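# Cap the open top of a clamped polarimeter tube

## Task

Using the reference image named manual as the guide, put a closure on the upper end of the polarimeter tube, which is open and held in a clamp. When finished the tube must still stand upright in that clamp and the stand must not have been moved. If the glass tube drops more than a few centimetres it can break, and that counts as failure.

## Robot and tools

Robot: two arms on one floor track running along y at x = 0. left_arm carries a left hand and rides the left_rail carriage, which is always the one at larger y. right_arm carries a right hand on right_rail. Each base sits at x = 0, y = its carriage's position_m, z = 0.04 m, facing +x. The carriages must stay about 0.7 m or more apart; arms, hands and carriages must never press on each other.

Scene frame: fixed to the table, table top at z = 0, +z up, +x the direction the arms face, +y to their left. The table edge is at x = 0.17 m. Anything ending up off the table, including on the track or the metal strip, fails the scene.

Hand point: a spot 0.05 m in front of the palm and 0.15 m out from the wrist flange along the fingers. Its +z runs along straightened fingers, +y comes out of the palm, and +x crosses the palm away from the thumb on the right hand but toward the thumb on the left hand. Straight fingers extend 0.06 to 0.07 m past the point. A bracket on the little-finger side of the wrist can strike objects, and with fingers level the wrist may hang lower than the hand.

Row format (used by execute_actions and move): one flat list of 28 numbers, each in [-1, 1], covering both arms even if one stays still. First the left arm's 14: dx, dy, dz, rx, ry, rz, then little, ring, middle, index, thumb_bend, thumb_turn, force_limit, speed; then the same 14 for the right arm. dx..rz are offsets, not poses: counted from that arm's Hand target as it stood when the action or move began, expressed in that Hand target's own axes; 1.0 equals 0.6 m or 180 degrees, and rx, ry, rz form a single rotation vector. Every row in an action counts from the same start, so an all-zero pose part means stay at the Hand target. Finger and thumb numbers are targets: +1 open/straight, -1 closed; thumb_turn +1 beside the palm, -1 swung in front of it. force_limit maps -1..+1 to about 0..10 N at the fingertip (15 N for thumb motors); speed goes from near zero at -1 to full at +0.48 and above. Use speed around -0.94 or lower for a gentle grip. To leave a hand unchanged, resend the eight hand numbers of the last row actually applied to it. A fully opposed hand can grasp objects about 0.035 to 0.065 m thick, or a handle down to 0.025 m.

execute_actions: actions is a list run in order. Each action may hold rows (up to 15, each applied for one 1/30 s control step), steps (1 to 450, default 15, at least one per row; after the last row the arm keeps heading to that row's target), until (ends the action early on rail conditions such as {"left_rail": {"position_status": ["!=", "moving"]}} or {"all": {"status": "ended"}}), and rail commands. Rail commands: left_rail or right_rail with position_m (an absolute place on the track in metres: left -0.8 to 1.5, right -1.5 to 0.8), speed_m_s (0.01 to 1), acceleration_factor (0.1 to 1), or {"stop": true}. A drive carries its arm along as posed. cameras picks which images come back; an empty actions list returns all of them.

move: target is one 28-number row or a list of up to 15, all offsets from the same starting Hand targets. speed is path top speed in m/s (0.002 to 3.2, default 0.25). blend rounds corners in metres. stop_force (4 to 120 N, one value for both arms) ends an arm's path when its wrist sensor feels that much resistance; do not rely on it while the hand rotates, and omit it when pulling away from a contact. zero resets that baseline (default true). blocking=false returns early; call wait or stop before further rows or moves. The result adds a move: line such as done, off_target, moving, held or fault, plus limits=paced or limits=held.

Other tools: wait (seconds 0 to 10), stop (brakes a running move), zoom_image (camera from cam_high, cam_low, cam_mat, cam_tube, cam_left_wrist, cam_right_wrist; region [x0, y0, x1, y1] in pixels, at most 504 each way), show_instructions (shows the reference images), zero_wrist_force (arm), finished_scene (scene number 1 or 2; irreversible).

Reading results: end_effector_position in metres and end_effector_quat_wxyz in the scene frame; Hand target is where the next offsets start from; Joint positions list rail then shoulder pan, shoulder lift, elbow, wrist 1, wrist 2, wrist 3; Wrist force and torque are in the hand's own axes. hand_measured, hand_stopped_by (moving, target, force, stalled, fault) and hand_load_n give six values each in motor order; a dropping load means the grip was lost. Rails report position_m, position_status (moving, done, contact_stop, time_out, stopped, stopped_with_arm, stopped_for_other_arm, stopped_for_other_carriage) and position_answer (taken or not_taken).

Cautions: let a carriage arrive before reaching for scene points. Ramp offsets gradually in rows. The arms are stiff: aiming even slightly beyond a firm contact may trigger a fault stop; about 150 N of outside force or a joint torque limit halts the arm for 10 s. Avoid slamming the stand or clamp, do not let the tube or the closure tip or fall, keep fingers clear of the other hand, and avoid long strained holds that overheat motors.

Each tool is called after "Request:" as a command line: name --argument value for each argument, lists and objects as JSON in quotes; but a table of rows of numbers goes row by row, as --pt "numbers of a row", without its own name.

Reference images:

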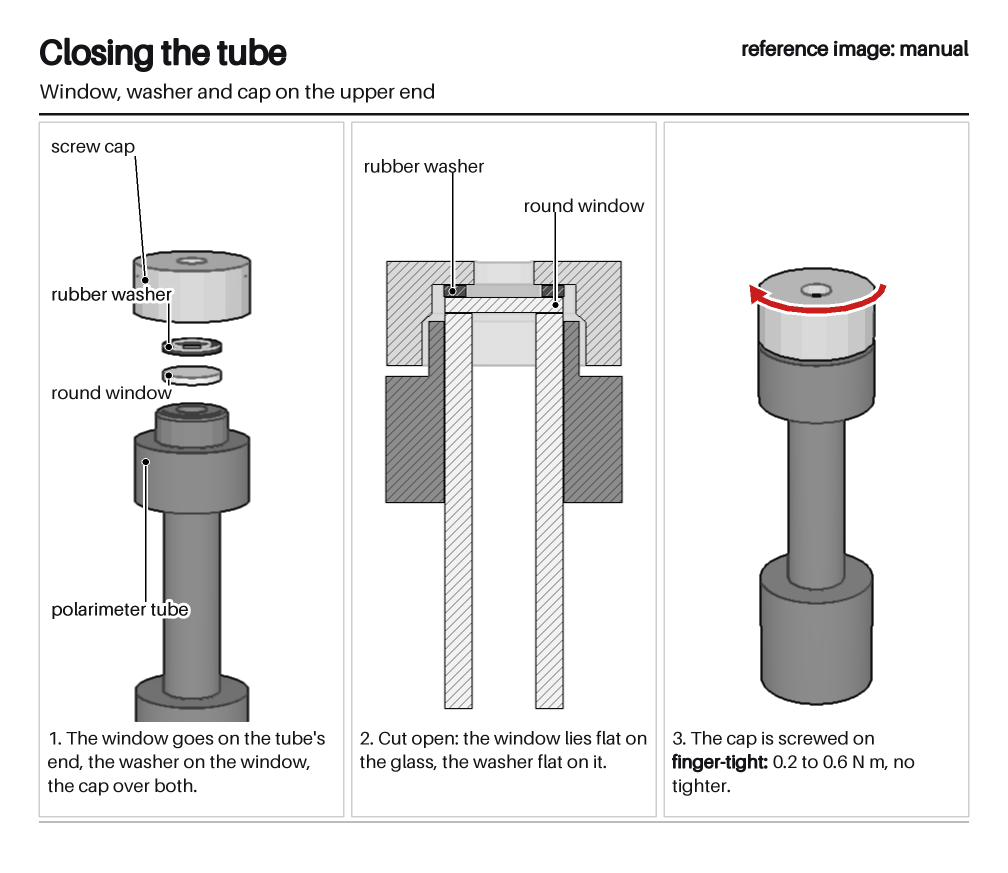

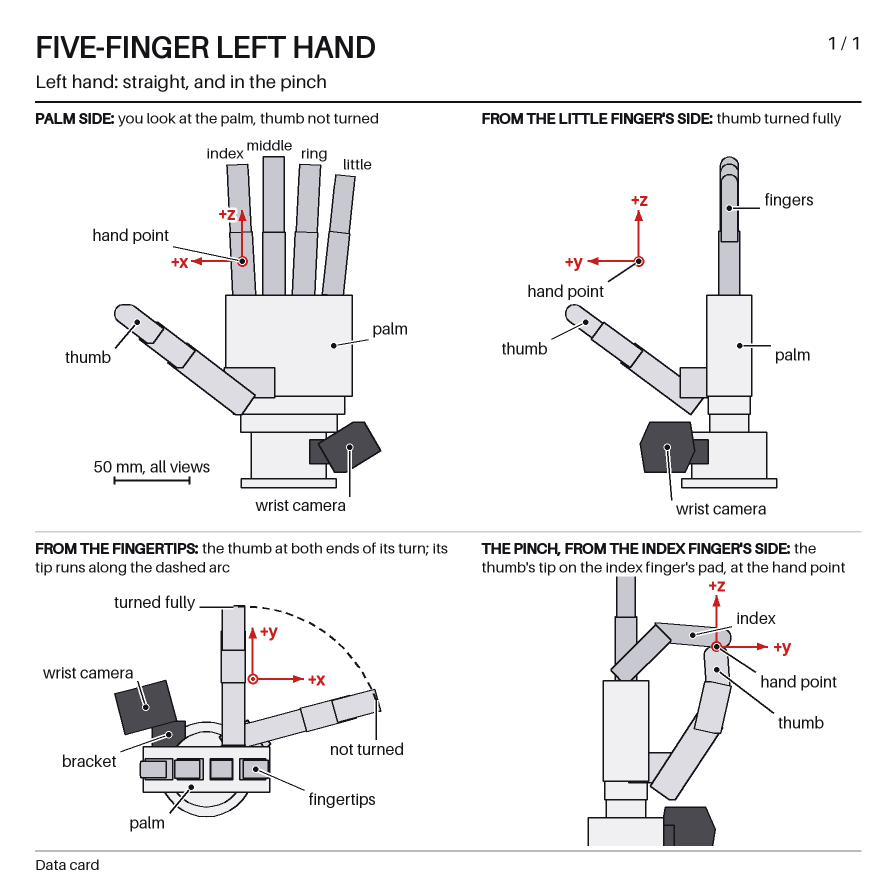

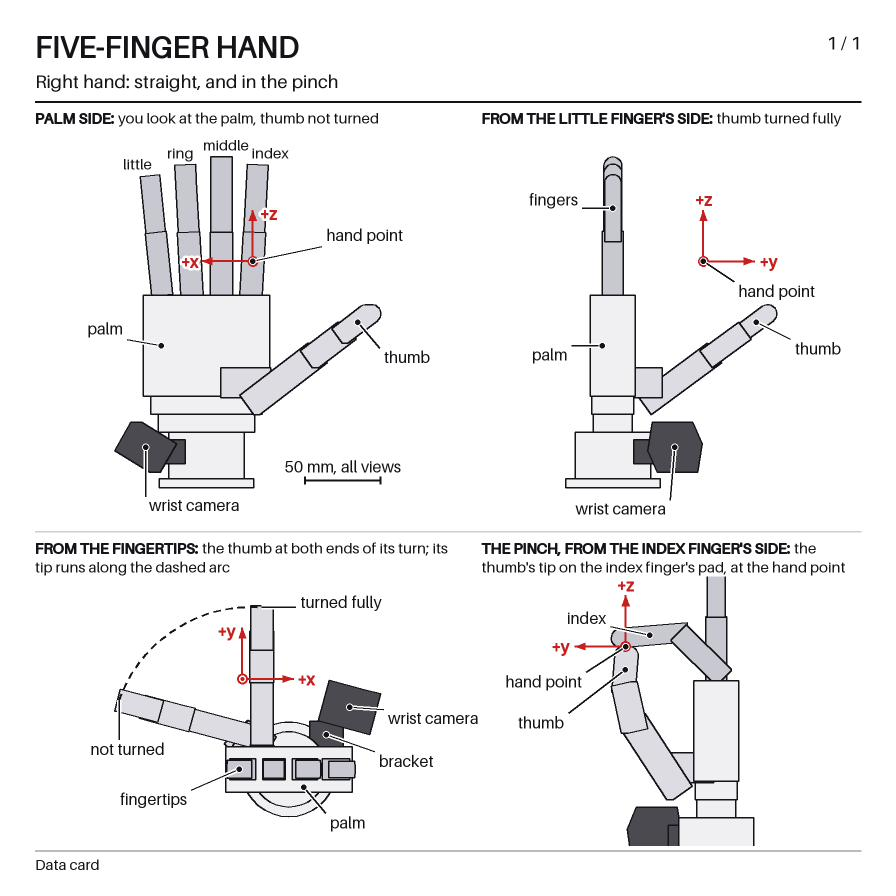

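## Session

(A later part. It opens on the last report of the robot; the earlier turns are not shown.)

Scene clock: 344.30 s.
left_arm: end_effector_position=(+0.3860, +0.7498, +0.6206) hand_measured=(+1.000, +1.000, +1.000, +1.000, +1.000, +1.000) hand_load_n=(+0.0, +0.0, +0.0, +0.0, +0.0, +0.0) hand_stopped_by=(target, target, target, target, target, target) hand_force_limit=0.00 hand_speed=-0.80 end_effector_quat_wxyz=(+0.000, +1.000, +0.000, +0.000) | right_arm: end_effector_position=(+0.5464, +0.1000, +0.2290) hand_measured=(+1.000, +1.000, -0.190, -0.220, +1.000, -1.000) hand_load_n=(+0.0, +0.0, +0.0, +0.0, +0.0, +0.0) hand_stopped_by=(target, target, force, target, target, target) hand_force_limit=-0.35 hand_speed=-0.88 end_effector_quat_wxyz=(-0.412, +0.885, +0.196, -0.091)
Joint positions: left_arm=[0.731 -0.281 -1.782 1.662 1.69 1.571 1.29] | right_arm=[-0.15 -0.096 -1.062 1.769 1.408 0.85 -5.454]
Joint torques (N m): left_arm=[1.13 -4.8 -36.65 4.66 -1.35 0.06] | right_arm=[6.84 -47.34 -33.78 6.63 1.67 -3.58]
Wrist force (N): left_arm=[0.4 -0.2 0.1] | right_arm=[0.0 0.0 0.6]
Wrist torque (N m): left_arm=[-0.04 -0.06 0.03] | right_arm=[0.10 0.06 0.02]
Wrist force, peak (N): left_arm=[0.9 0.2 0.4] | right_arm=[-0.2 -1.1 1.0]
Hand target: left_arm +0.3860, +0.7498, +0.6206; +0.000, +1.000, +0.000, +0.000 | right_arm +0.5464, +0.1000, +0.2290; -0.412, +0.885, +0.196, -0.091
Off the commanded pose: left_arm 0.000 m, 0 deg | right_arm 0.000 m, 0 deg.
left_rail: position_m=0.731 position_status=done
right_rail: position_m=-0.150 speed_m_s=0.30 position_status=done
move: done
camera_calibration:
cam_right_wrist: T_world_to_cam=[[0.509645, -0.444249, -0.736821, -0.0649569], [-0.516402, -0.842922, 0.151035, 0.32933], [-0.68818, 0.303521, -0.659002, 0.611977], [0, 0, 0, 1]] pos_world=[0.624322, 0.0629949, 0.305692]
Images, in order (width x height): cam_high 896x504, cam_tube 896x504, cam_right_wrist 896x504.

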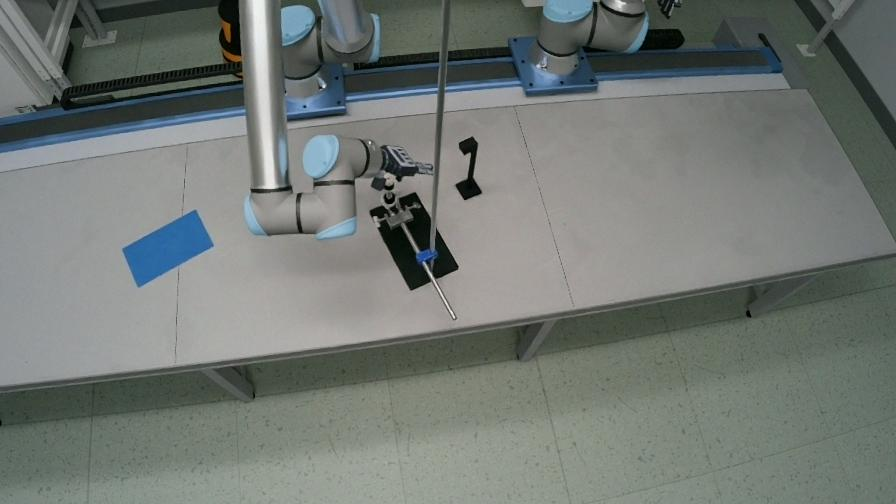

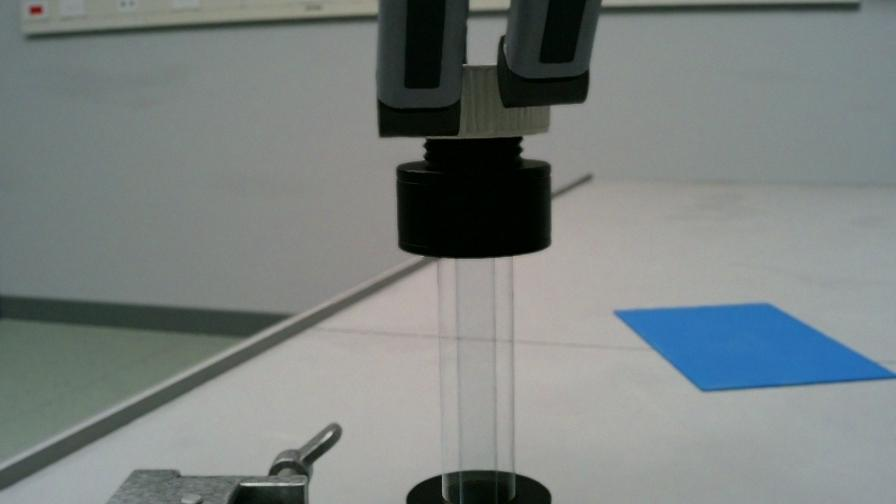

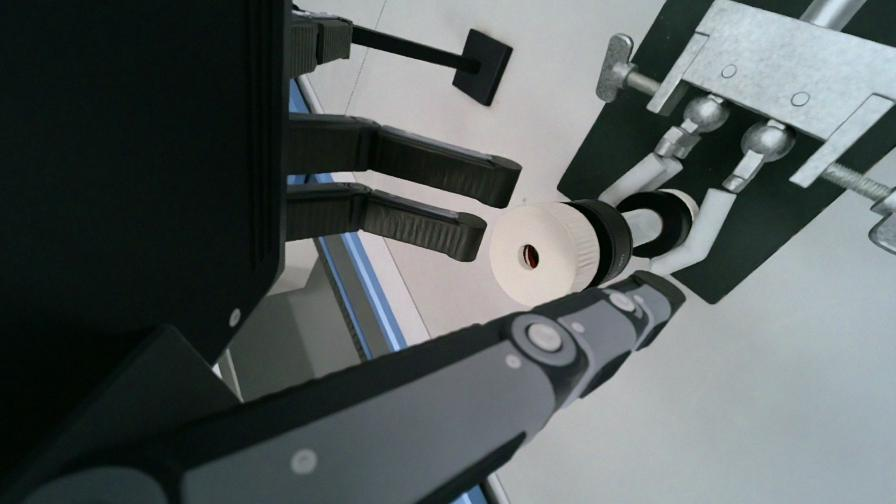

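Request:
move --target '[0,0,0,0,0,0,1,1,1,1,1,1,0,-0.8, 0,0.00684,-0.002963,0,0,0,1,1,-0.3,-0.22,1,-1,-0.35,-0.94]' --speed 0.02

Request:
execute_actions --actions '[{"rows":[[0,0,0,0,0,0,1,1,1,1,1,1,0,-0.8, 0,0,0,0,0,0,1,1,-0.3,-0.22,0.5,-1,-0.35,-0.92]],"steps":75}]' --cameras '["cam_tube","cam_right_wrist"]'

Request:
zoom_image --camera "cam_tube" --region '[380, 20, 570, 180]'

Scene clock: 345.47 s.
left_arm: end_effector_position=(+0.3860, +0.7498, +0.6206) hand_measured=(+1.000, +1.000, +1.000, +1.000, +1.000, +1.000) hand_load_n=(+0.0, +0.0, +0.0, +0.0, +0.0, +0.0) hand_stopped_by=(target, target, target, target, target, target) hand_force_limit=0.00 hand_speed=-0.80 end_effector_quat_wxyz=(+0.000, +1.000, +0.000, +0.000) | right_arm: end_effector_position=(+0.5480, +0.0966, +0.2271) hand_measured=(+1.000, +1.000, -0.190, -0.220, +1.000, -1.000) hand_load_n=(+0.0, -0.5, +0.0, +0.0, +0.0, +0.0) hand_stopped_by=(target, target, force, target, target, target) hand_force_limit=-0.35 hand_speed=-0.94 end_effector_quat_wxyz=(-0.412, +0.885, +0.196, -0.091)
Joint positions: left_arm=[0.731 -0.281 -1.782 1.662 1.69 1.571 1.29] | right_arm=[-0.15 -0.101 -1.059 1.768 1.409 0.853 -5.461]
Joint torques (N m): left_arm=[2.72 -7.4 -36.88 4.62 -1.22 0.18] | right_arm=[-12.37 -45.67 -34.32 6.87 1.53 -2.37]
Wrist force (N): left_arm=[0.4 -0.1 0.1] | right_arm=[0.1 -0.1 0.8]
Wrist torque (N m): left_arm=[-0.01 -0.06 0.03] | right_arm=[0.08 0.03 0.03]
Wrist force, peak (N): left_arm=[0.7 0.3 0.3] | right_arm=[0.0 -0.2 1.1]
Hand target: left_arm +0.3860, +0.7498, +0.6206; +0.000, +1.000, +0.000, +0.000 | right_arm +0.5481, +0.0964, +0.2270; -0.412, +0.885, +0.196, -0.091
Off the commanded pose: left_arm 0.000 m, 0 deg | right_arm 0.000 m, 0 deg.
left_rail: position_m=0.731 position_status=done
right_rail: position_m=-0.150 speed_m_s=0.30 position_status=done
move: done

Scene clock: 348.17 s.
left_arm: end_effector_position=(+0.3860, +0.7498, +0.6206) hand_measured=(+1.000, +1.000, +1.000, +1.000, +1.000, +1.000) hand_load_n=(+0.0, +0.0, +0.0, +0.0, +0.0, -0.5) hand_stopped_by=(target, target, target, target, target, target) hand_force_limit=0.00 hand_speed=-0.80 end_effector_quat_wxyz=(+0.000, +1.000, +0.000, +0.000) | right_arm: end_effector_position=(+0.5481, +0.0963, +0.2270) hand_measured=(+1.000, +1.000, -0.190, -0.220, +0.734, -1.000) hand_load_n=(+0.0, +0.0, +0.0, +0.0, +5.0, +0.5) hand_stopped_by=(target, target, force, target, force, target) hand_force_limit=-0.35 hand_speed=-0.92 end_effector_quat_wxyz=(-0.412, +0.885, +0.196, -0.091)
Joint positions: left_arm=[0.731 -0.281 -1.782 1.662 1.69 1.571 1.29] | right_arm=[-0.15 -0.102 -1.059 1.768 1.409 0.853 -5.461]
Joint torques (N m): left_arm=[0.57 -6.74 -36.36 4.77 -1.59 -0.05] | right_arm=[-8.49 -48 -33.25 6.71 -0.41 -3.83]
Wrist force (N): left_arm=[0.4 -0.1 0.1] | right_arm=[-0.2 1.5 -2.8]
Wrist torque (N m): left_arm=[-0.02 -0.05 0.03] | right_arm=[0.01 0.07 0.04]
Wrist force, peak (N): left_arm=[0.8 -0.1 0.4] | right_arm=[-0.3 1.7 -2.7]
Hand target: left_arm +0.3860, +0.7498, +0.6206; +0.000, +1.000, +0.000, +0.000 | right_arm +0.5481, +0.0964, +0.2270; -0.412, +0.885, +0.196, -0.091
Off the commanded pose: left_arm 0.000 m, 0 deg | right_arm 0.000 m, 0 deg.
left_rail: position_m=0.731 position_status=done
right_rail: position_m=-0.150 speed_m_s=0.30 position_status=done
camera_calibration:
cam_right_wrist: T_world_to_cam=[[0.509795, -0.444057, -0.736833, -0.0689978], [-0.51613, -0.843095, 0.151001, 0.327327], [-0.688273, 0.303322, -0.658997, 0.61299], [0, 0, 0, 1]] pos_world=[0.626022, 0.0593956, 0.303692]
Images, in order (width x height): cam_tube 896x504, cam_right_wrist 896x504.

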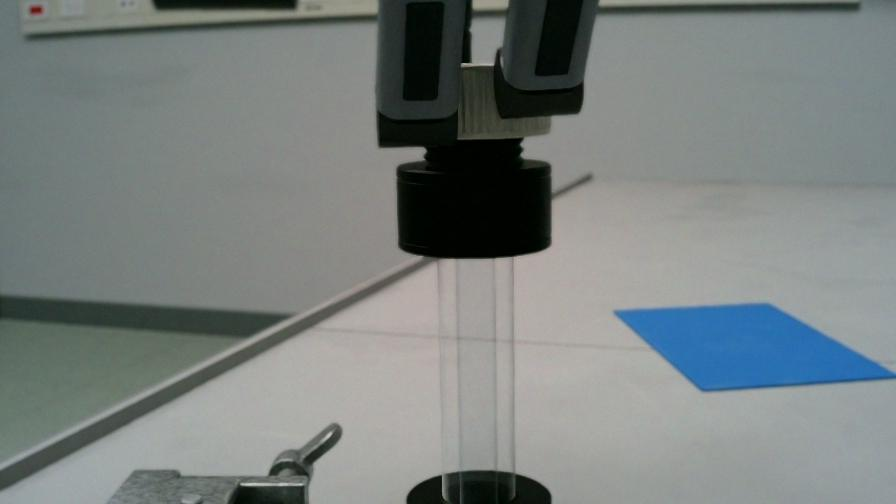

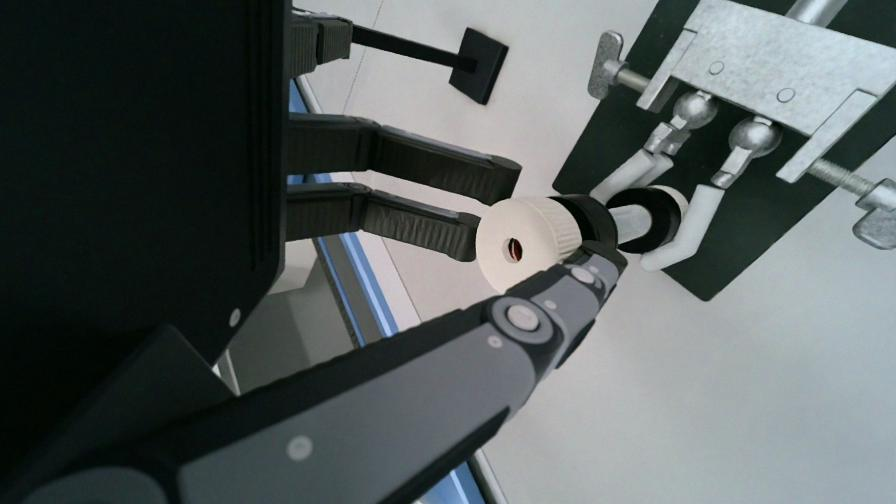

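Scaled by 2.653.

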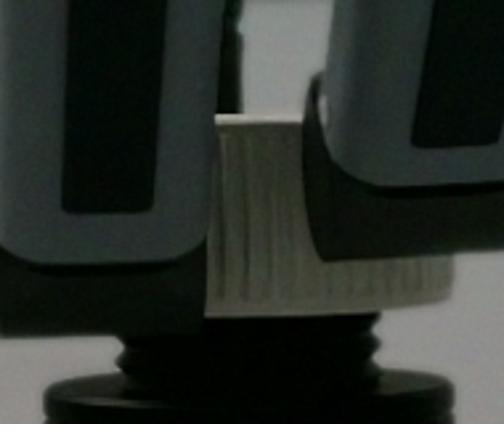

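Request:
move --target '[0,0,0,0,0,0,1,1,1,1,1,1,0,-0.8, 0,0.00075,-0.000894,0,0,0,1,1,-0.3,-0.22,0.5,-1,-0.35,-0.94]' --speed 0.01

Request:
execute_actions --actions '[{"rows":[[0,0,0,0,0,0,1,1,1,1,1,1,0,-0.8, 0,0,0,0,0,0,1,1,-0.3,-0.22,0.48,-1,-0.35,-0.92]],"steps":30}]' --cameras '["cam_tube"]'

Request:
zoom_image --camera "cam_tube" --region '[380, 20, 570, 180]'

Scene clock: 349.47 s.
left_arm: end_effector_position=(+0.3860, +0.7498, +0.6206) hand_measured=(+1.000, +1.000, +1.000, +1.000, +1.000, +1.000) hand_load_n=(+0.0, +0.0, +0.0, +0.0, +0.0, +0.0) hand_stopped_by=(target, target, target, target, target, target) hand_force_limit=0.00 hand_speed=-0.80 end_effector_quat_wxyz=(+0.000, +1.000, +0.000, +0.000) | right_arm: end_effector_position=(+0.5484, +0.0958, +0.2270) hand_measured=(+1.000, +1.000, -0.190, -0.220, +0.734, -1.000) hand_load_n=(+0.0, +0.0, +1.0, +0.0, +2.5, +0.5) hand_stopped_by=(target, target, force, target, force, target) hand_force_limit=-0.35 hand_speed=-0.94 end_effector_quat_wxyz=(-0.412, +0.885, +0.196, -0.091)
Joint positions: left_arm=[0.731 -0.281 -1.782 1.662 1.69 1.571 1.29] | right_arm=[-0.15 -0.103 -1.058 1.768 1.41 0.854 -5.462]
Joint torques (N m): left_arm=[-0.62 -6.2 -36.44 4.71 -1.58 -0.26] | right_arm=[-13.85 -49.17 -33.12 7.23 1.3 -3.64]
Wrist force (N): left_arm=[0.4 0.0 0.7] | right_arm=[-0.1 -0.2 0.3]
Wrist torque (N m): left_arm=[-0.03 -0.03 0.02] | right_arm=[0.02 0.09 -0.01]
Wrist force, peak (N): left_arm=[0.8 0.2 0.3] | right_arm=[-0.3 1.4 -2.9]
Hand target: left_arm +0.3860, +0.7498, +0.6206; +0.000, +1.000, +0.000, +0.000 | right_arm +0.5484, +0.0957, +0.2270; -0.412, +0.885, +0.196, -0.091
Off the commanded pose: left_arm 0.000 m, 0 deg | right_arm 0.000 m, 0 deg.
left_rail: position_m=0.731 position_status=done
right_rail: position_m=-0.150 speed_m_s=0.30 position_status=done
move: done

Scene clock: 350.67 s.
left_arm: end_effector_position=(+0.3860, +0.7498, +0.6206) hand_measured=(+1.000, +1.000, +1.000, +1.000, +1.000, +1.000) hand_load_n=(+0.0, +0.0, +0.0, +0.0, +0.0, +0.0) hand_stopped_by=(target, target, target, target, target, target) hand_force_limit=0.00 hand_speed=-0.80 end_effector_quat_wxyz=(+0.000, +1.000, +0.000, +0.000) | right_arm: end_effector_position=(+0.5484, +0.0957, +0.2270) hand_measured=(+1.000, +1.000, -0.190, -0.220, +0.726, -1.000) hand_load_n=(+0.0, +0.0, +1.5, +0.0, +4.5, +0.5) hand_stopped_by=(target, target, force, target, force, target) hand_force_limit=-0.35 hand_speed=-0.92 end_effector_quat_wxyz=(-0.412, +0.885, +0.196, -0.091)
Joint positions: left_arm=[0.731 -0.281 -1.782 1.662 1.69 1.571 1.29] | right_arm=[-0.15 -0.103 -1.058 1.768 1.41 0.854 -5.462]
Joint torques (N m): left_arm=[1.28 -7.15 -36.62 4.87 -1.38 -0.13] | right_arm=[-12.11 -46.66 -32.15 7.06 0.37 -3.83]
Wrist force (N): left_arm=[0.1 -0.1 0.5] | right_arm=[0.3 0.5 -0.4]
Wrist torque (N m): left_arm=[-0.03 0.00 0.01] | right_arm=[-0.02 0.04 0.01]
Wrist force, peak (N): left_arm=[0.9 -0.2 0.6] | right_arm=[-0.1 0.1 -1.2]
Hand target: left_arm +0.3860, +0.7498, +0.6206; +0.000, +1.000, +0.000, +0.000 | right_arm +0.5484, +0.0957, +0.2270; -0.412, +0.885, +0.196, -0.091
Off the commanded pose: left_arm 0.000 m, 0 deg | right_arm 0.000 m, 0 deg.
left_rail: position_m=0.731 position_status=done
right_rail: position_m=-0.150 speed_m_s=0.30 position_status=done
Images, in order (width x height): cam_tube 896x504.

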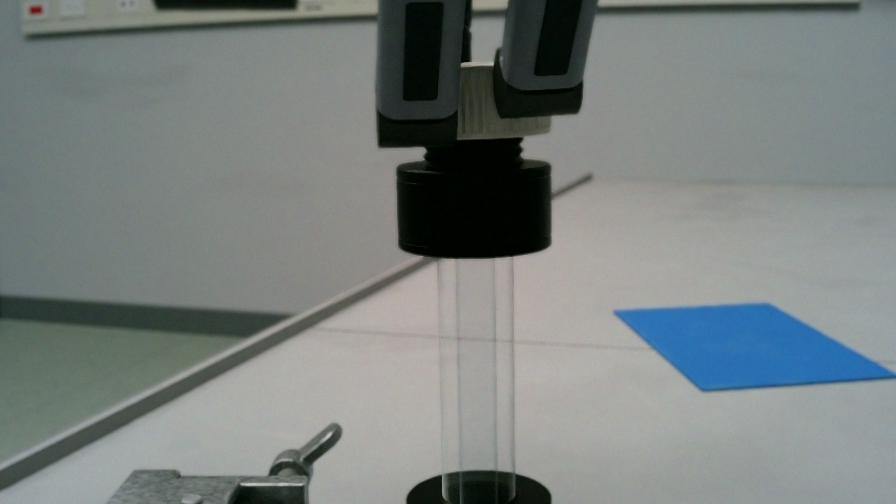

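Scaled by 2.653.

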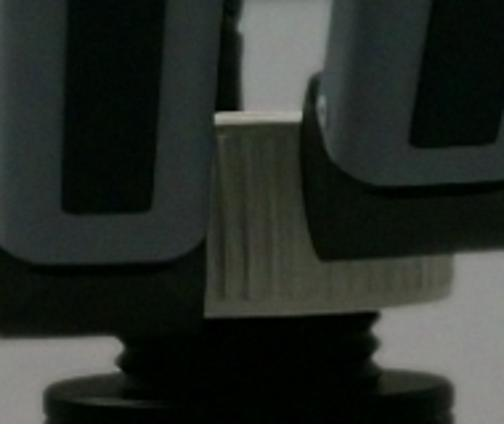

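Request:
execute_actions --actions '[{"rows":[[0,0,0,0,0,0,1,1,1,1,1,1,0,-0.8, 0,0,0,0,0,0,1,1,-0.3,-0.4,0.48,-1,-0.65,-0.94]],"steps":30}]' --cameras '["cam_right_wrist"]'

Scene clock: 352.10 s.
left_arm: end_effector_position=(+0.3860, +0.7498, +0.6206) hand_measured=(+1.000, +1.000, +1.000, +1.000, +1.000, +1.000) hand_load_n=(+0.0, +0.0, +0.0, +0.0, +0.0, +0.0) hand_stopped_by=(target, target, target, target, target, target) hand_force_limit=0.00 hand_speed=-0.80 end_effector_quat_wxyz=(+0.000, +1.000, +0.000, +0.000) | right_arm: end_effector_position=(+0.5484, +0.0957, +0.2270) hand_measured=(+1.000, +1.000, -0.190, -0.230, +0.726, -1.000) hand_load_n=(+0.0, +0.0, +1.0, +2.0, +5.5, +0.5) hand_stopped_by=(target, target, force, force, force, target) hand_force_limit=-0.65 hand_speed=-0.94 end_effector_quat_wxyz=(-0.412, +0.885, +0.196, -0.091)
Joint positions: left_arm=[0.731 -0.281 -1.782 1.662 1.69 1.571 1.29] | right_arm=[-0.15 -0.103 -1.058 1.768 1.41 0.854 -5.462]
Joint torques (N m): left_arm=[1.18 -5.66 -36.62 4.63 -1.24 0.07] | right_arm=[-13.15 -49.49 -33.15 6.8 -0.14 -3.49]
Wrist force (N): left_arm=[0.3 0.0 0.2] | right_arm=[0.2 0.0 0.3]
Wrist torque (N m): left_arm=[-0.01 -0.04 0.02] | right_arm=[0.00 0.06 0.00]
Wrist force, peak (N): left_arm=[0.8 0.4 0.1] | right_arm=[-0.3 -0.1 -1.3]
Hand target: left_arm +0.3860, +0.7498, +0.6206; +0.000, +1.000, +0.000, +0.000 | right_arm +0.5484, +0.0957, +0.2270; -0.412, +0.885, +0.196, -0.091
Off the commanded pose: left_arm 0.000 m, 0 deg | right_arm 0.000 m, 0 deg.
left_rail: position_m=0.731 position_status=done
right_rail: position_m=-0.150 speed_m_s=0.30 position_status=done
camera_calibration:
cam_right_wrist: T_world_to_cam=[[0.50982, -0.444015, -0.73684, -0.0694776], [-0.516105, -0.843117, 0.150964, 0.326889], [-0.688273, 0.303322, -0.658997, 0.613409], [0, 0, 0, 1]] pos_world=[0.626322, 0.0586957, 0.303692]
Images, in order (width x height): cam_right_wrist 896x504.

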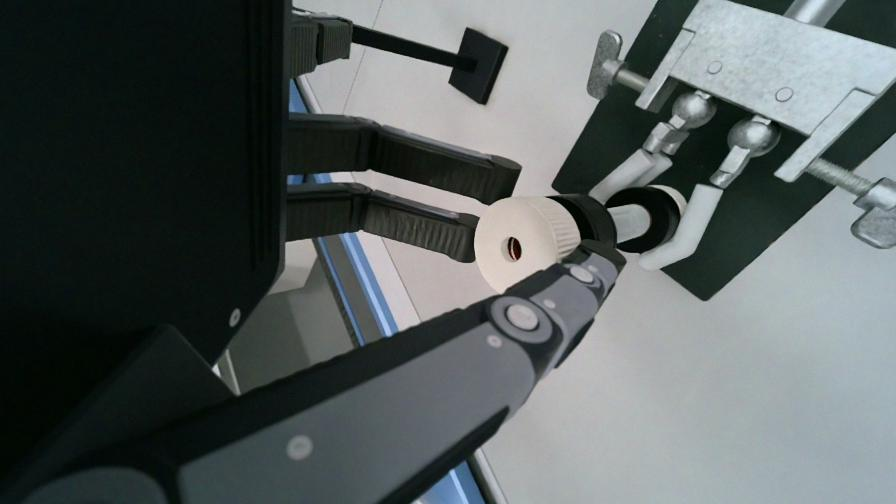

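Request:
move --pt "0 0 0 0 0 0 1 1 1 1 1 1 0 -0.8 0.008748 -0.001466 0.001962 0 0.06383 0.05358 1 1 -0.3 -0.4 0.48 -1 -0.65 -0.94" --pt "0 0 0 0 0 0 1 1 1 1 1 1 0 -0.8 0.01783 -0.001424 0.00213 0 0.12767 0.10717 1 1 -0.3 -0.4 0.48 -1 -0.65 -0.94" --pt "0 0 0 0 0 0 1 1 1 1 1 1 0 -0.8 0.02663 0.000133 0.00049 0 0.1915 0.16075 1 1 -0.3 -0.4 0.48 -1 -0.65 -0.94" --pt "0 0 0 0 0 0 1 1 1 1 1 1 0 -0.8 0.034545 0.003104 -0.002833 0 0.25533 0.21433 1 1 -0.3 -0.4 0.48 -1 -0.65 -0.94" --speed 0.2 --blend '[0.001,0.001,0.001,0]' --cameras '["cam_tube","cam_right_wrist"]'

Request:
zoom_image --camera "cam_tube" --region '[380, 20, 570, 180]'

Scene clock: 356.50 s.
left_arm: end_effector_position=(+0.3860, +0.7498, +0.6206) hand_measured=(+1.000, +1.000, +1.000, +1.000, +1.000, +1.000) hand_load_n=(+0.0, +0.0, +0.0, +0.0, +0.0, +0.0) hand_stopped_by=(target, target, target, target, target, target) hand_force_limit=0.00 hand_speed=-0.80 end_effector_quat_wxyz=(+0.000, +1.000, +0.000, +0.000) | right_arm: end_effector_position=(+0.5682, +0.1022, +0.2267) hand_measured=(+1.000, +1.000, -0.190, -0.230, +0.726, -1.000) hand_load_n=(+0.0, +0.0, +1.5, +2.0, +5.0, -0.5) hand_stopped_by=(target, target, force, force, force, target) hand_force_limit=-0.65 hand_speed=-0.94 end_effector_quat_wxyz=(-0.403, +0.864, -0.272, +0.127)
Joint positions: left_arm=[0.731 -0.281 -1.782 1.662 1.69 1.571 1.29] | right_arm=[-0.15 -0.155 -1.388 1.988 0.487 0.812 -4.061]
Joint torques (N m): left_arm=[0.78 -5.22 -36.29 4.73 -1.27 0.17] | right_arm=[8.29 -67.02 -22.6 0.75 1.12 4.48]
Wrist force (N): left_arm=[0.8 0.0 0.6] | right_arm=[1.4 0.4 0.7]
Wrist torque (N m): left_arm=[-0.01 -0.10 0.05] | right_arm=[0.20 -0.08 -0.18]
Wrist force, peak (N): left_arm=[0.9 0.0 0.6] | right_arm=[1.4 0.7 0.8]
Hand target: left_arm +0.3860, +0.7498, +0.6206; +0.000, +1.000, +0.000, +0.000 | right_arm +0.5682, +0.1022, +0.2267; -0.403, +0.864, -0.272, +0.127
Off the commanded pose: left_arm 0.000 m, 0 deg | right_arm 0.000 m, 0 deg.
left_rail: position_m=0.731 position_status=done
right_rail: position_m=-0.150 speed_m_s=0.30 position_status=done
move: done
camera_calibration:
cam_right_wrist: T_world_to_cam=[[-0.129253, -0.66323, -0.73717, 0.308651], [-0.988262, 0.0251015, 0.150695, 0.522276], [-0.0814412, 0.747995, -0.658689, 0.234507], [0, 0, 0, 1]] pos_world=[0.575138, 0.0161864, 0.303291]
Images, in order (width x height): cam_tube 896x504, cam_right_wrist 896x504.

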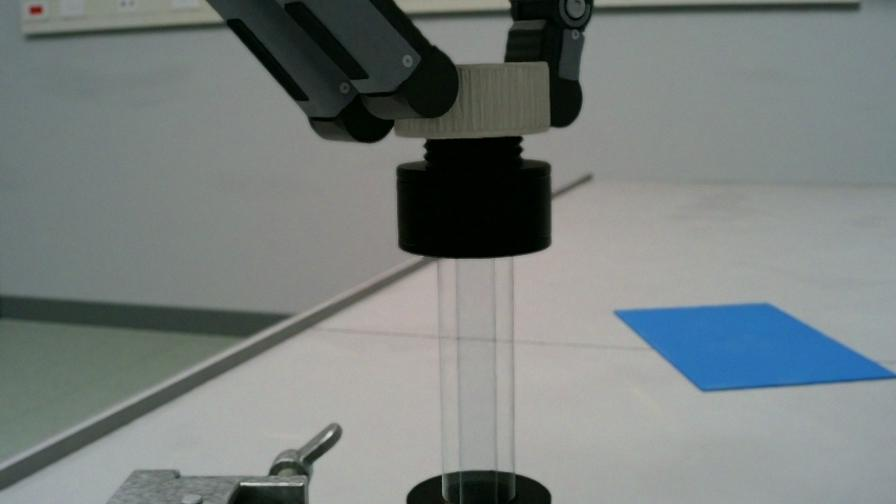

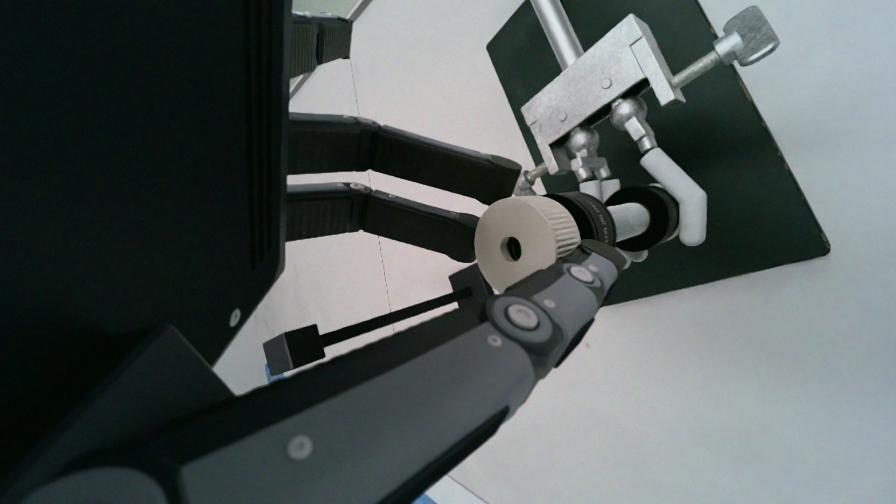

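Scaled by 2.653.

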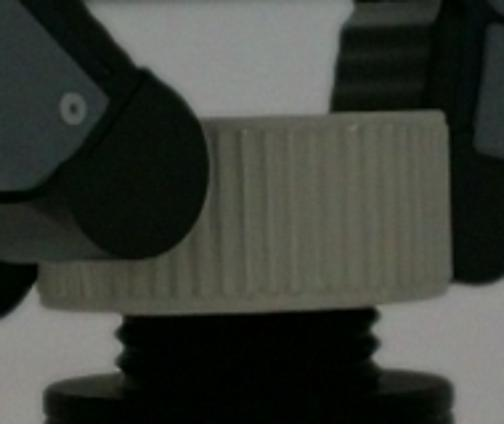

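Request:
zoom_image --camera "cam_tube" --region '[385, 50, 565, 185]'

Scaled by 2.800.

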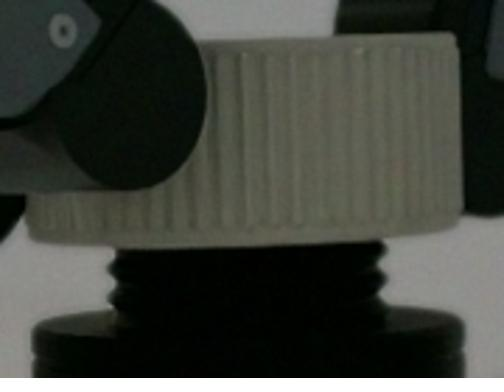

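Request:
move --pt "0 0 0 0 0 0 1 1 1 1 1 1 0 -0.8 0.008748 -0.001466 0.001962 0 0.06383 0.05358 1 1 -0.3 -0.4 0.48 -1 -0.65 -0.94" --pt "0 0 0 0 0 0 1 1 1 1 1 1 0 -0.8 0.01783 -0.001424 0.00213 0 0.12767 0.10717 1 1 -0.3 -0.4 0.48 -1 -0.65 -0.94" --pt "0 0 0 0 0 0 1 1 1 1 1 1 0 -0.8 0.02663 0.000133 0.00049 0 0.1915 0.16075 1 1 -0.3 -0.4 0.48 -1 -0.65 -0.94" --pt "0 0 0 0 0 0 1 1 1 1 1 1 0 -0.8 0.034545 0.003104 -0.002833 0 0.25533 0.21433 1 1 -0.3 -0.4 0.48 -1 -0.65 -0.94" --pt "0 0 0 0 0 0 1 1 1 1 1 1 0 -0.8 0.041038 0.007295 -0.00761 0 0.31917 0.26792 1 1 -0.3 -0.4 0.48 -1 -0.65 -0.94" --pt "0 0 0 0 0 0 1 1 1 1 1 1 0 -0.8 0.045667 0.012427 -0.013508 0 0.383 0.3215 1 1 -0.3 -0.4 0.48 -1 -0.65 -0.94" --speed 0.2 --blend '[0.001,0.001,0.001,0.001,0.001,0]' --cameras '["cam_tube","cam_right_wrist"]'

Request:
zoom_image --camera "cam_tube" --region '[385, 50, 565, 185]'

Scene clock: 362.63 s.
left_arm: end_effector_position=(+0.3860, +0.7498, +0.6206) hand_measured=(+1.000, +1.000, +1.000, +1.000, +1.000, +1.000) hand_load_n=(+0.0, +0.0, +0.0, +0.0, +0.0, +0.0) hand_stopped_by=(target, target, target, target, target, target) hand_force_limit=0.00 hand_speed=-0.80 end_effector_quat_wxyz=(+0.000, +1.000, +0.000, +0.000) | right_arm: end_effector_position=(+0.5844, +0.0775, +0.2262) hand_measured=(+1.000, +1.000, -0.190, -0.230, +0.726, -1.000) hand_load_n=(+0.0, +0.0, +1.0, +1.5, +5.0, -0.5) hand_stopped_by=(target, target, force, force, force, target) hand_force_limit=-0.65 hand_speed=-0.94 end_effector_quat_wxyz=(+0.195, -0.419, +0.804, -0.375)
Joint positions: left_arm=[0.731 -0.281 -1.782 1.662 1.69 1.571 1.29] | right_arm=[-0.15 0.265 -1.396 1.963 0.351 2.2 -2.485]
Joint torques (N m): left_arm=[0.46 -5.49 -36.01 4.93 -1.62 -0.17] | right_arm=[5.72 -27.52 -35.61 4.58 3.55 3.42]
Wrist force (N): left_arm=[0.3 -0.1 0.2] | right_arm=[0.2 -2.7 -1.3]
Wrist torque (N m): left_arm=[-0.02 -0.04 0.02] | right_arm=[0.04 0.04 -0.23]
Wrist force, peak (N): left_arm=[0.6 -0.2 0.7] | right_arm=[0.6 -3.7 -2.4]
Hand target: left_arm +0.3860, +0.7498, +0.6206; +0.000, +1.000, +0.000, +0.000 | right_arm +0.5844, +0.0775, +0.2262; +0.195, -0.418, +0.804, -0.375
Off the commanded pose: left_arm 0.000 m, 0 deg | right_arm 0.000 m, 0 deg.
left_rail: position_m=0.731 position_status=done
right_rail: position_m=-0.150 speed_m_s=0.30 position_status=done
move: done
camera_calibration:
cam_right_wrist: T_world_to_cam=[[-0.662708, 0.129681, -0.737565, 0.544394], [0.0252077, 0.988197, 0.151099, -0.128041], [0.748454, 0.0815422, -0.658155, -0.179415], [0, 0, 0, 1]] pos_world=[0.498285, 0.0705621, 0.302789]
Images, in order (width x height): cam_tube 896x504, cam_right_wrist 896x504.

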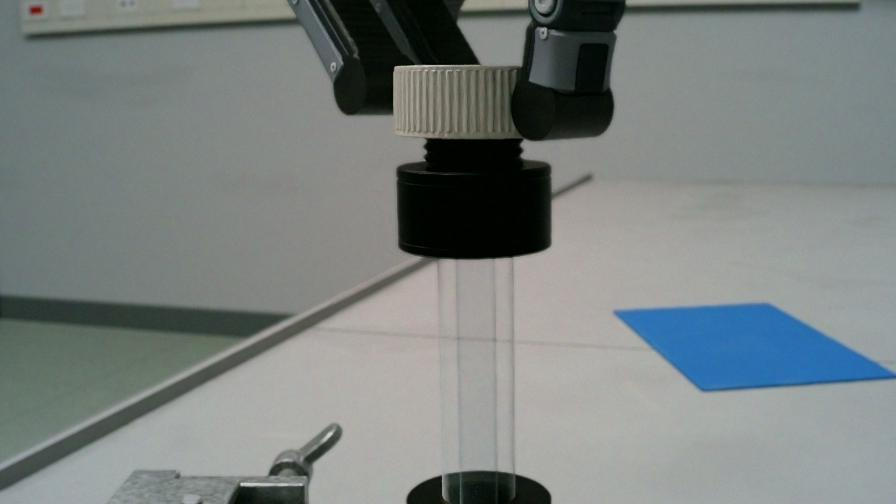

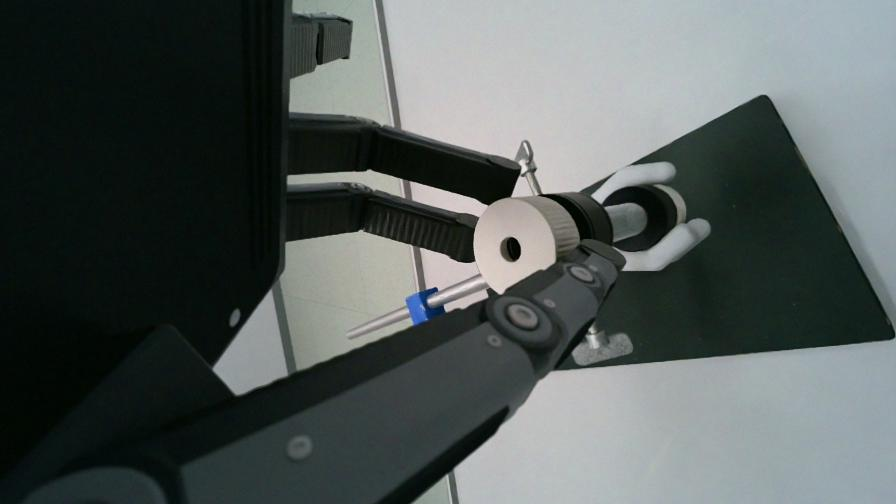

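Scaled by 2.800.

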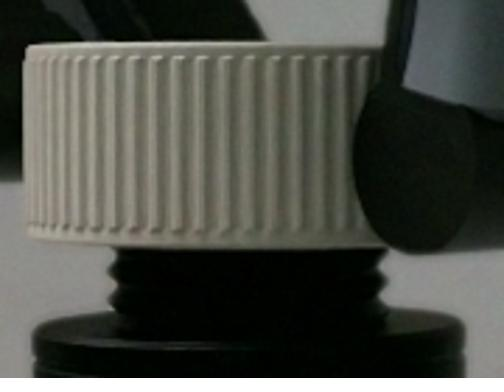

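Request:
zoom_image --camera "cam_right_wrist" --region '[465, 185, 625, 305]'

Scaled by 3.150.

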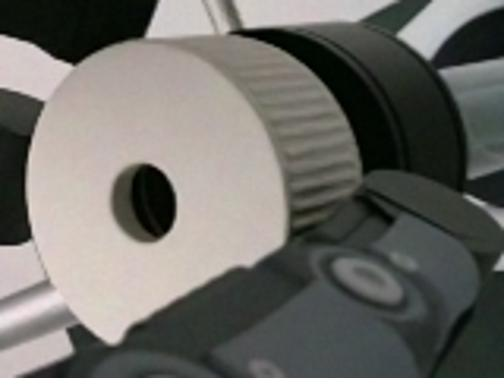

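Request:
zoom_image --camera "cam_right_wrist" --region '[535, 190, 590, 260]'

Scaled by 7.200.

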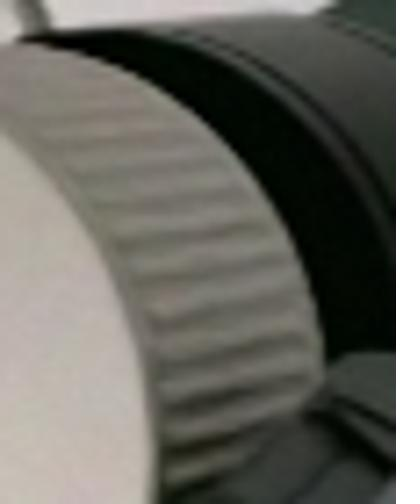

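Request:
move --target '[0,0,0,0,0,0,1,1,1,1,1,1,0,-0.8, 0.008748,-0.001955,0.001551,0,0.06383,0.05358,1,1,-0.3,-0.4,0.48,-1,-0.65,-0.94]' --speed 0.1 --cameras '["cam_tube","cam_right_wrist"]'

Request:
zoom_image --camera "cam_right_wrist" --region '[535, 190, 590, 260]'

Request:
zoom_image --camera "cam_tube" --region '[385, 50, 565, 185]'

Scene clock: 366.93 s.
left_arm: end_effector_position=(+0.3860, +0.7498, +0.6206) hand_measured=(+1.000, +1.000, +1.000, +1.000, +1.000, +1.000) hand_load_n=(+0.0, +0.0, +0.0, +0.0, +0.0, +0.0) hand_stopped_by=(target, target, target, target, target, target) hand_force_limit=0.00 hand_speed=-0.80 end_effector_quat_wxyz=(+0.000, +1.000, +0.000, +0.000) | right_arm: end_effector_position=(+0.5826, +0.0724, +0.2265) hand_measured=(+1.000, +1.000, -0.190, -0.230, +0.726, -1.000) hand_load_n=(+0.0, +0.0, +1.0, +2.0, +4.5, +0.0) hand_stopped_by=(target, target, force, force, force, target) hand_force_limit=-0.65 hand_speed=-0.94 end_effector_quat_wxyz=(+0.145, -0.310, +0.852, -0.397)
Joint positions: left_arm=[0.731 -0.281 -1.782 1.662 1.69 1.571 1.29] | right_arm=[-0.15 0.313 -1.297 1.885 0.561 2.36 -2.133]
Joint torques (N m): left_arm=[-0.33 -5.71 -36.09 4.65 -1.32 0.17] | right_arm=[8.49 -36.62 -37.58 6.16 3.99 3.44]
Wrist force (N): left_arm=[0.3 0.2 0.5] | right_arm=[-0.2 -0.7 -0.5]
Wrist torque (N m): left_arm=[0.02 -0.03 0.01] | right_arm=[0.10 0.13 -0.26]
Wrist force, peak (N): left_arm=[0.5 -0.1 0.8] | right_arm=[0.2 -4.0 -2.3]
Hand target: left_arm +0.3860, +0.7498, +0.6206; +0.000, +1.000, +0.000, +0.000 | right_arm +0.5826, +0.0724, +0.2265; +0.145, -0.310, +0.852, -0.397
Off the commanded pose: left_arm 0.000 m, 0 deg | right_arm 0.000 m, 0 deg.
left_rail: position_m=0.731 position_status=done
right_rail: position_m=-0.150 speed_m_s=0.30 position_status=done
move: done
camera_calibration:
cam_right_wrist: T_world_to_cam=[[-0.606492, 0.296927, -0.737565, 0.499243], [0.280161, 0.947962, 0.151255, -0.268561], [0.744095, -0.114902, -0.658118, -0.160695], [0, 0, 0, 1]] pos_world=[0.497599, 0.0878828, 0.303089]
Images, in order (width x height): cam_tube 896x504, cam_right_wrist 896x504.

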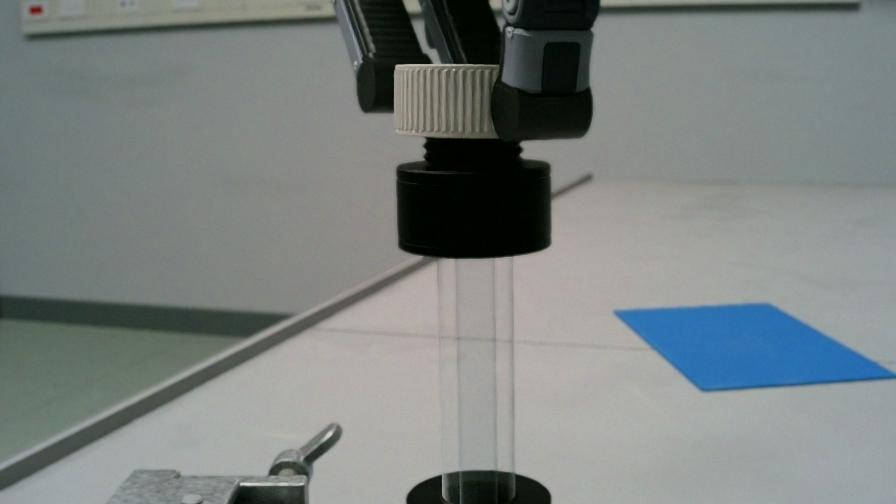

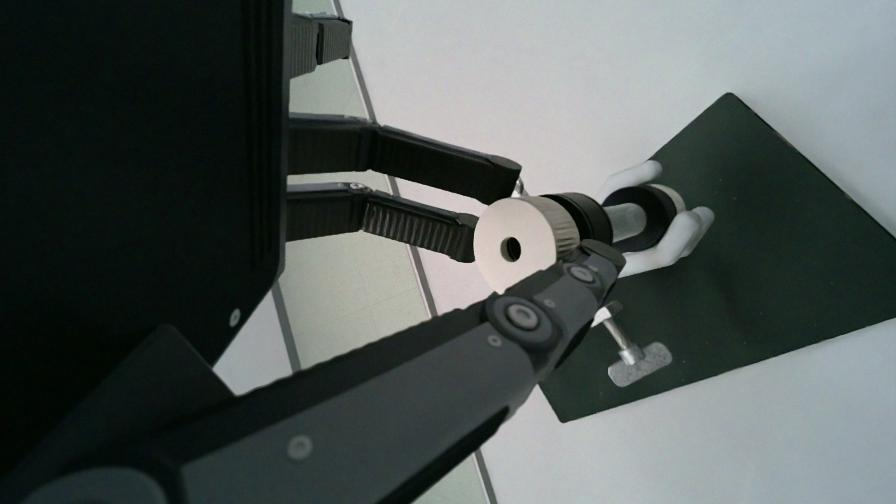

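Scaled by 7.200.

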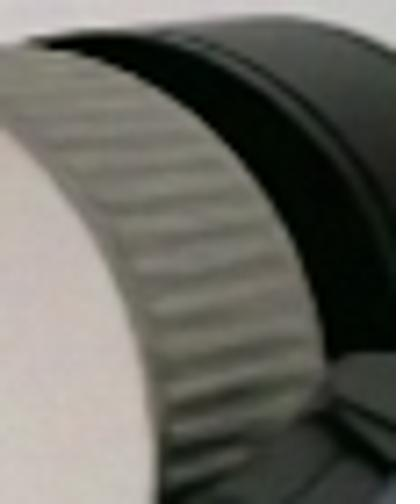

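Scaled by 2.800.

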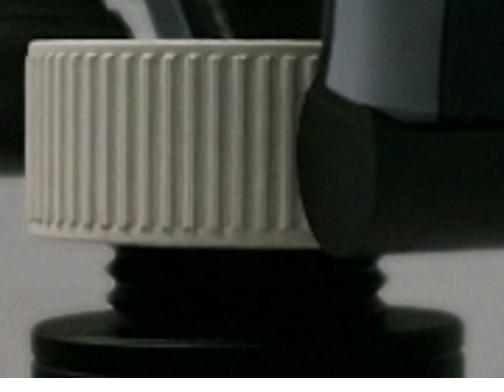

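Request:
zoom_image --camera "cam_tube" --region '[410, 125, 470, 175]'

Request:
zoom_image --camera "cam_tube" --region '[490, 125, 550, 175]'

Scaled by 8.400.

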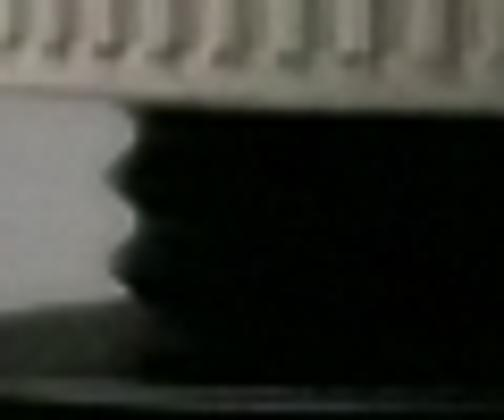

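Scaled by 8.400.

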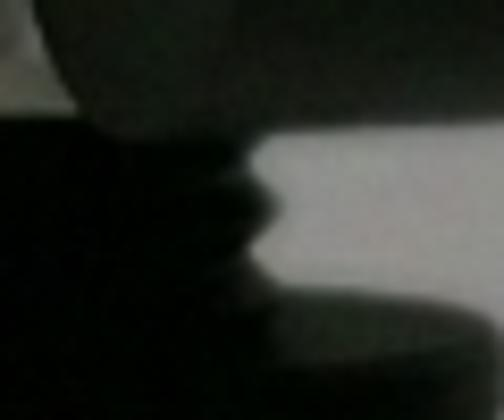

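Request:
zoom_image --camera "cam_tube" --region '[390, 60, 510, 145]'

Scaled by 4.200.

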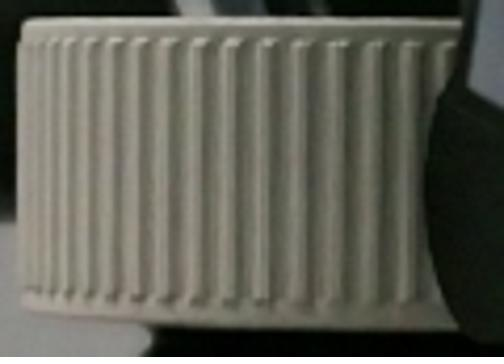

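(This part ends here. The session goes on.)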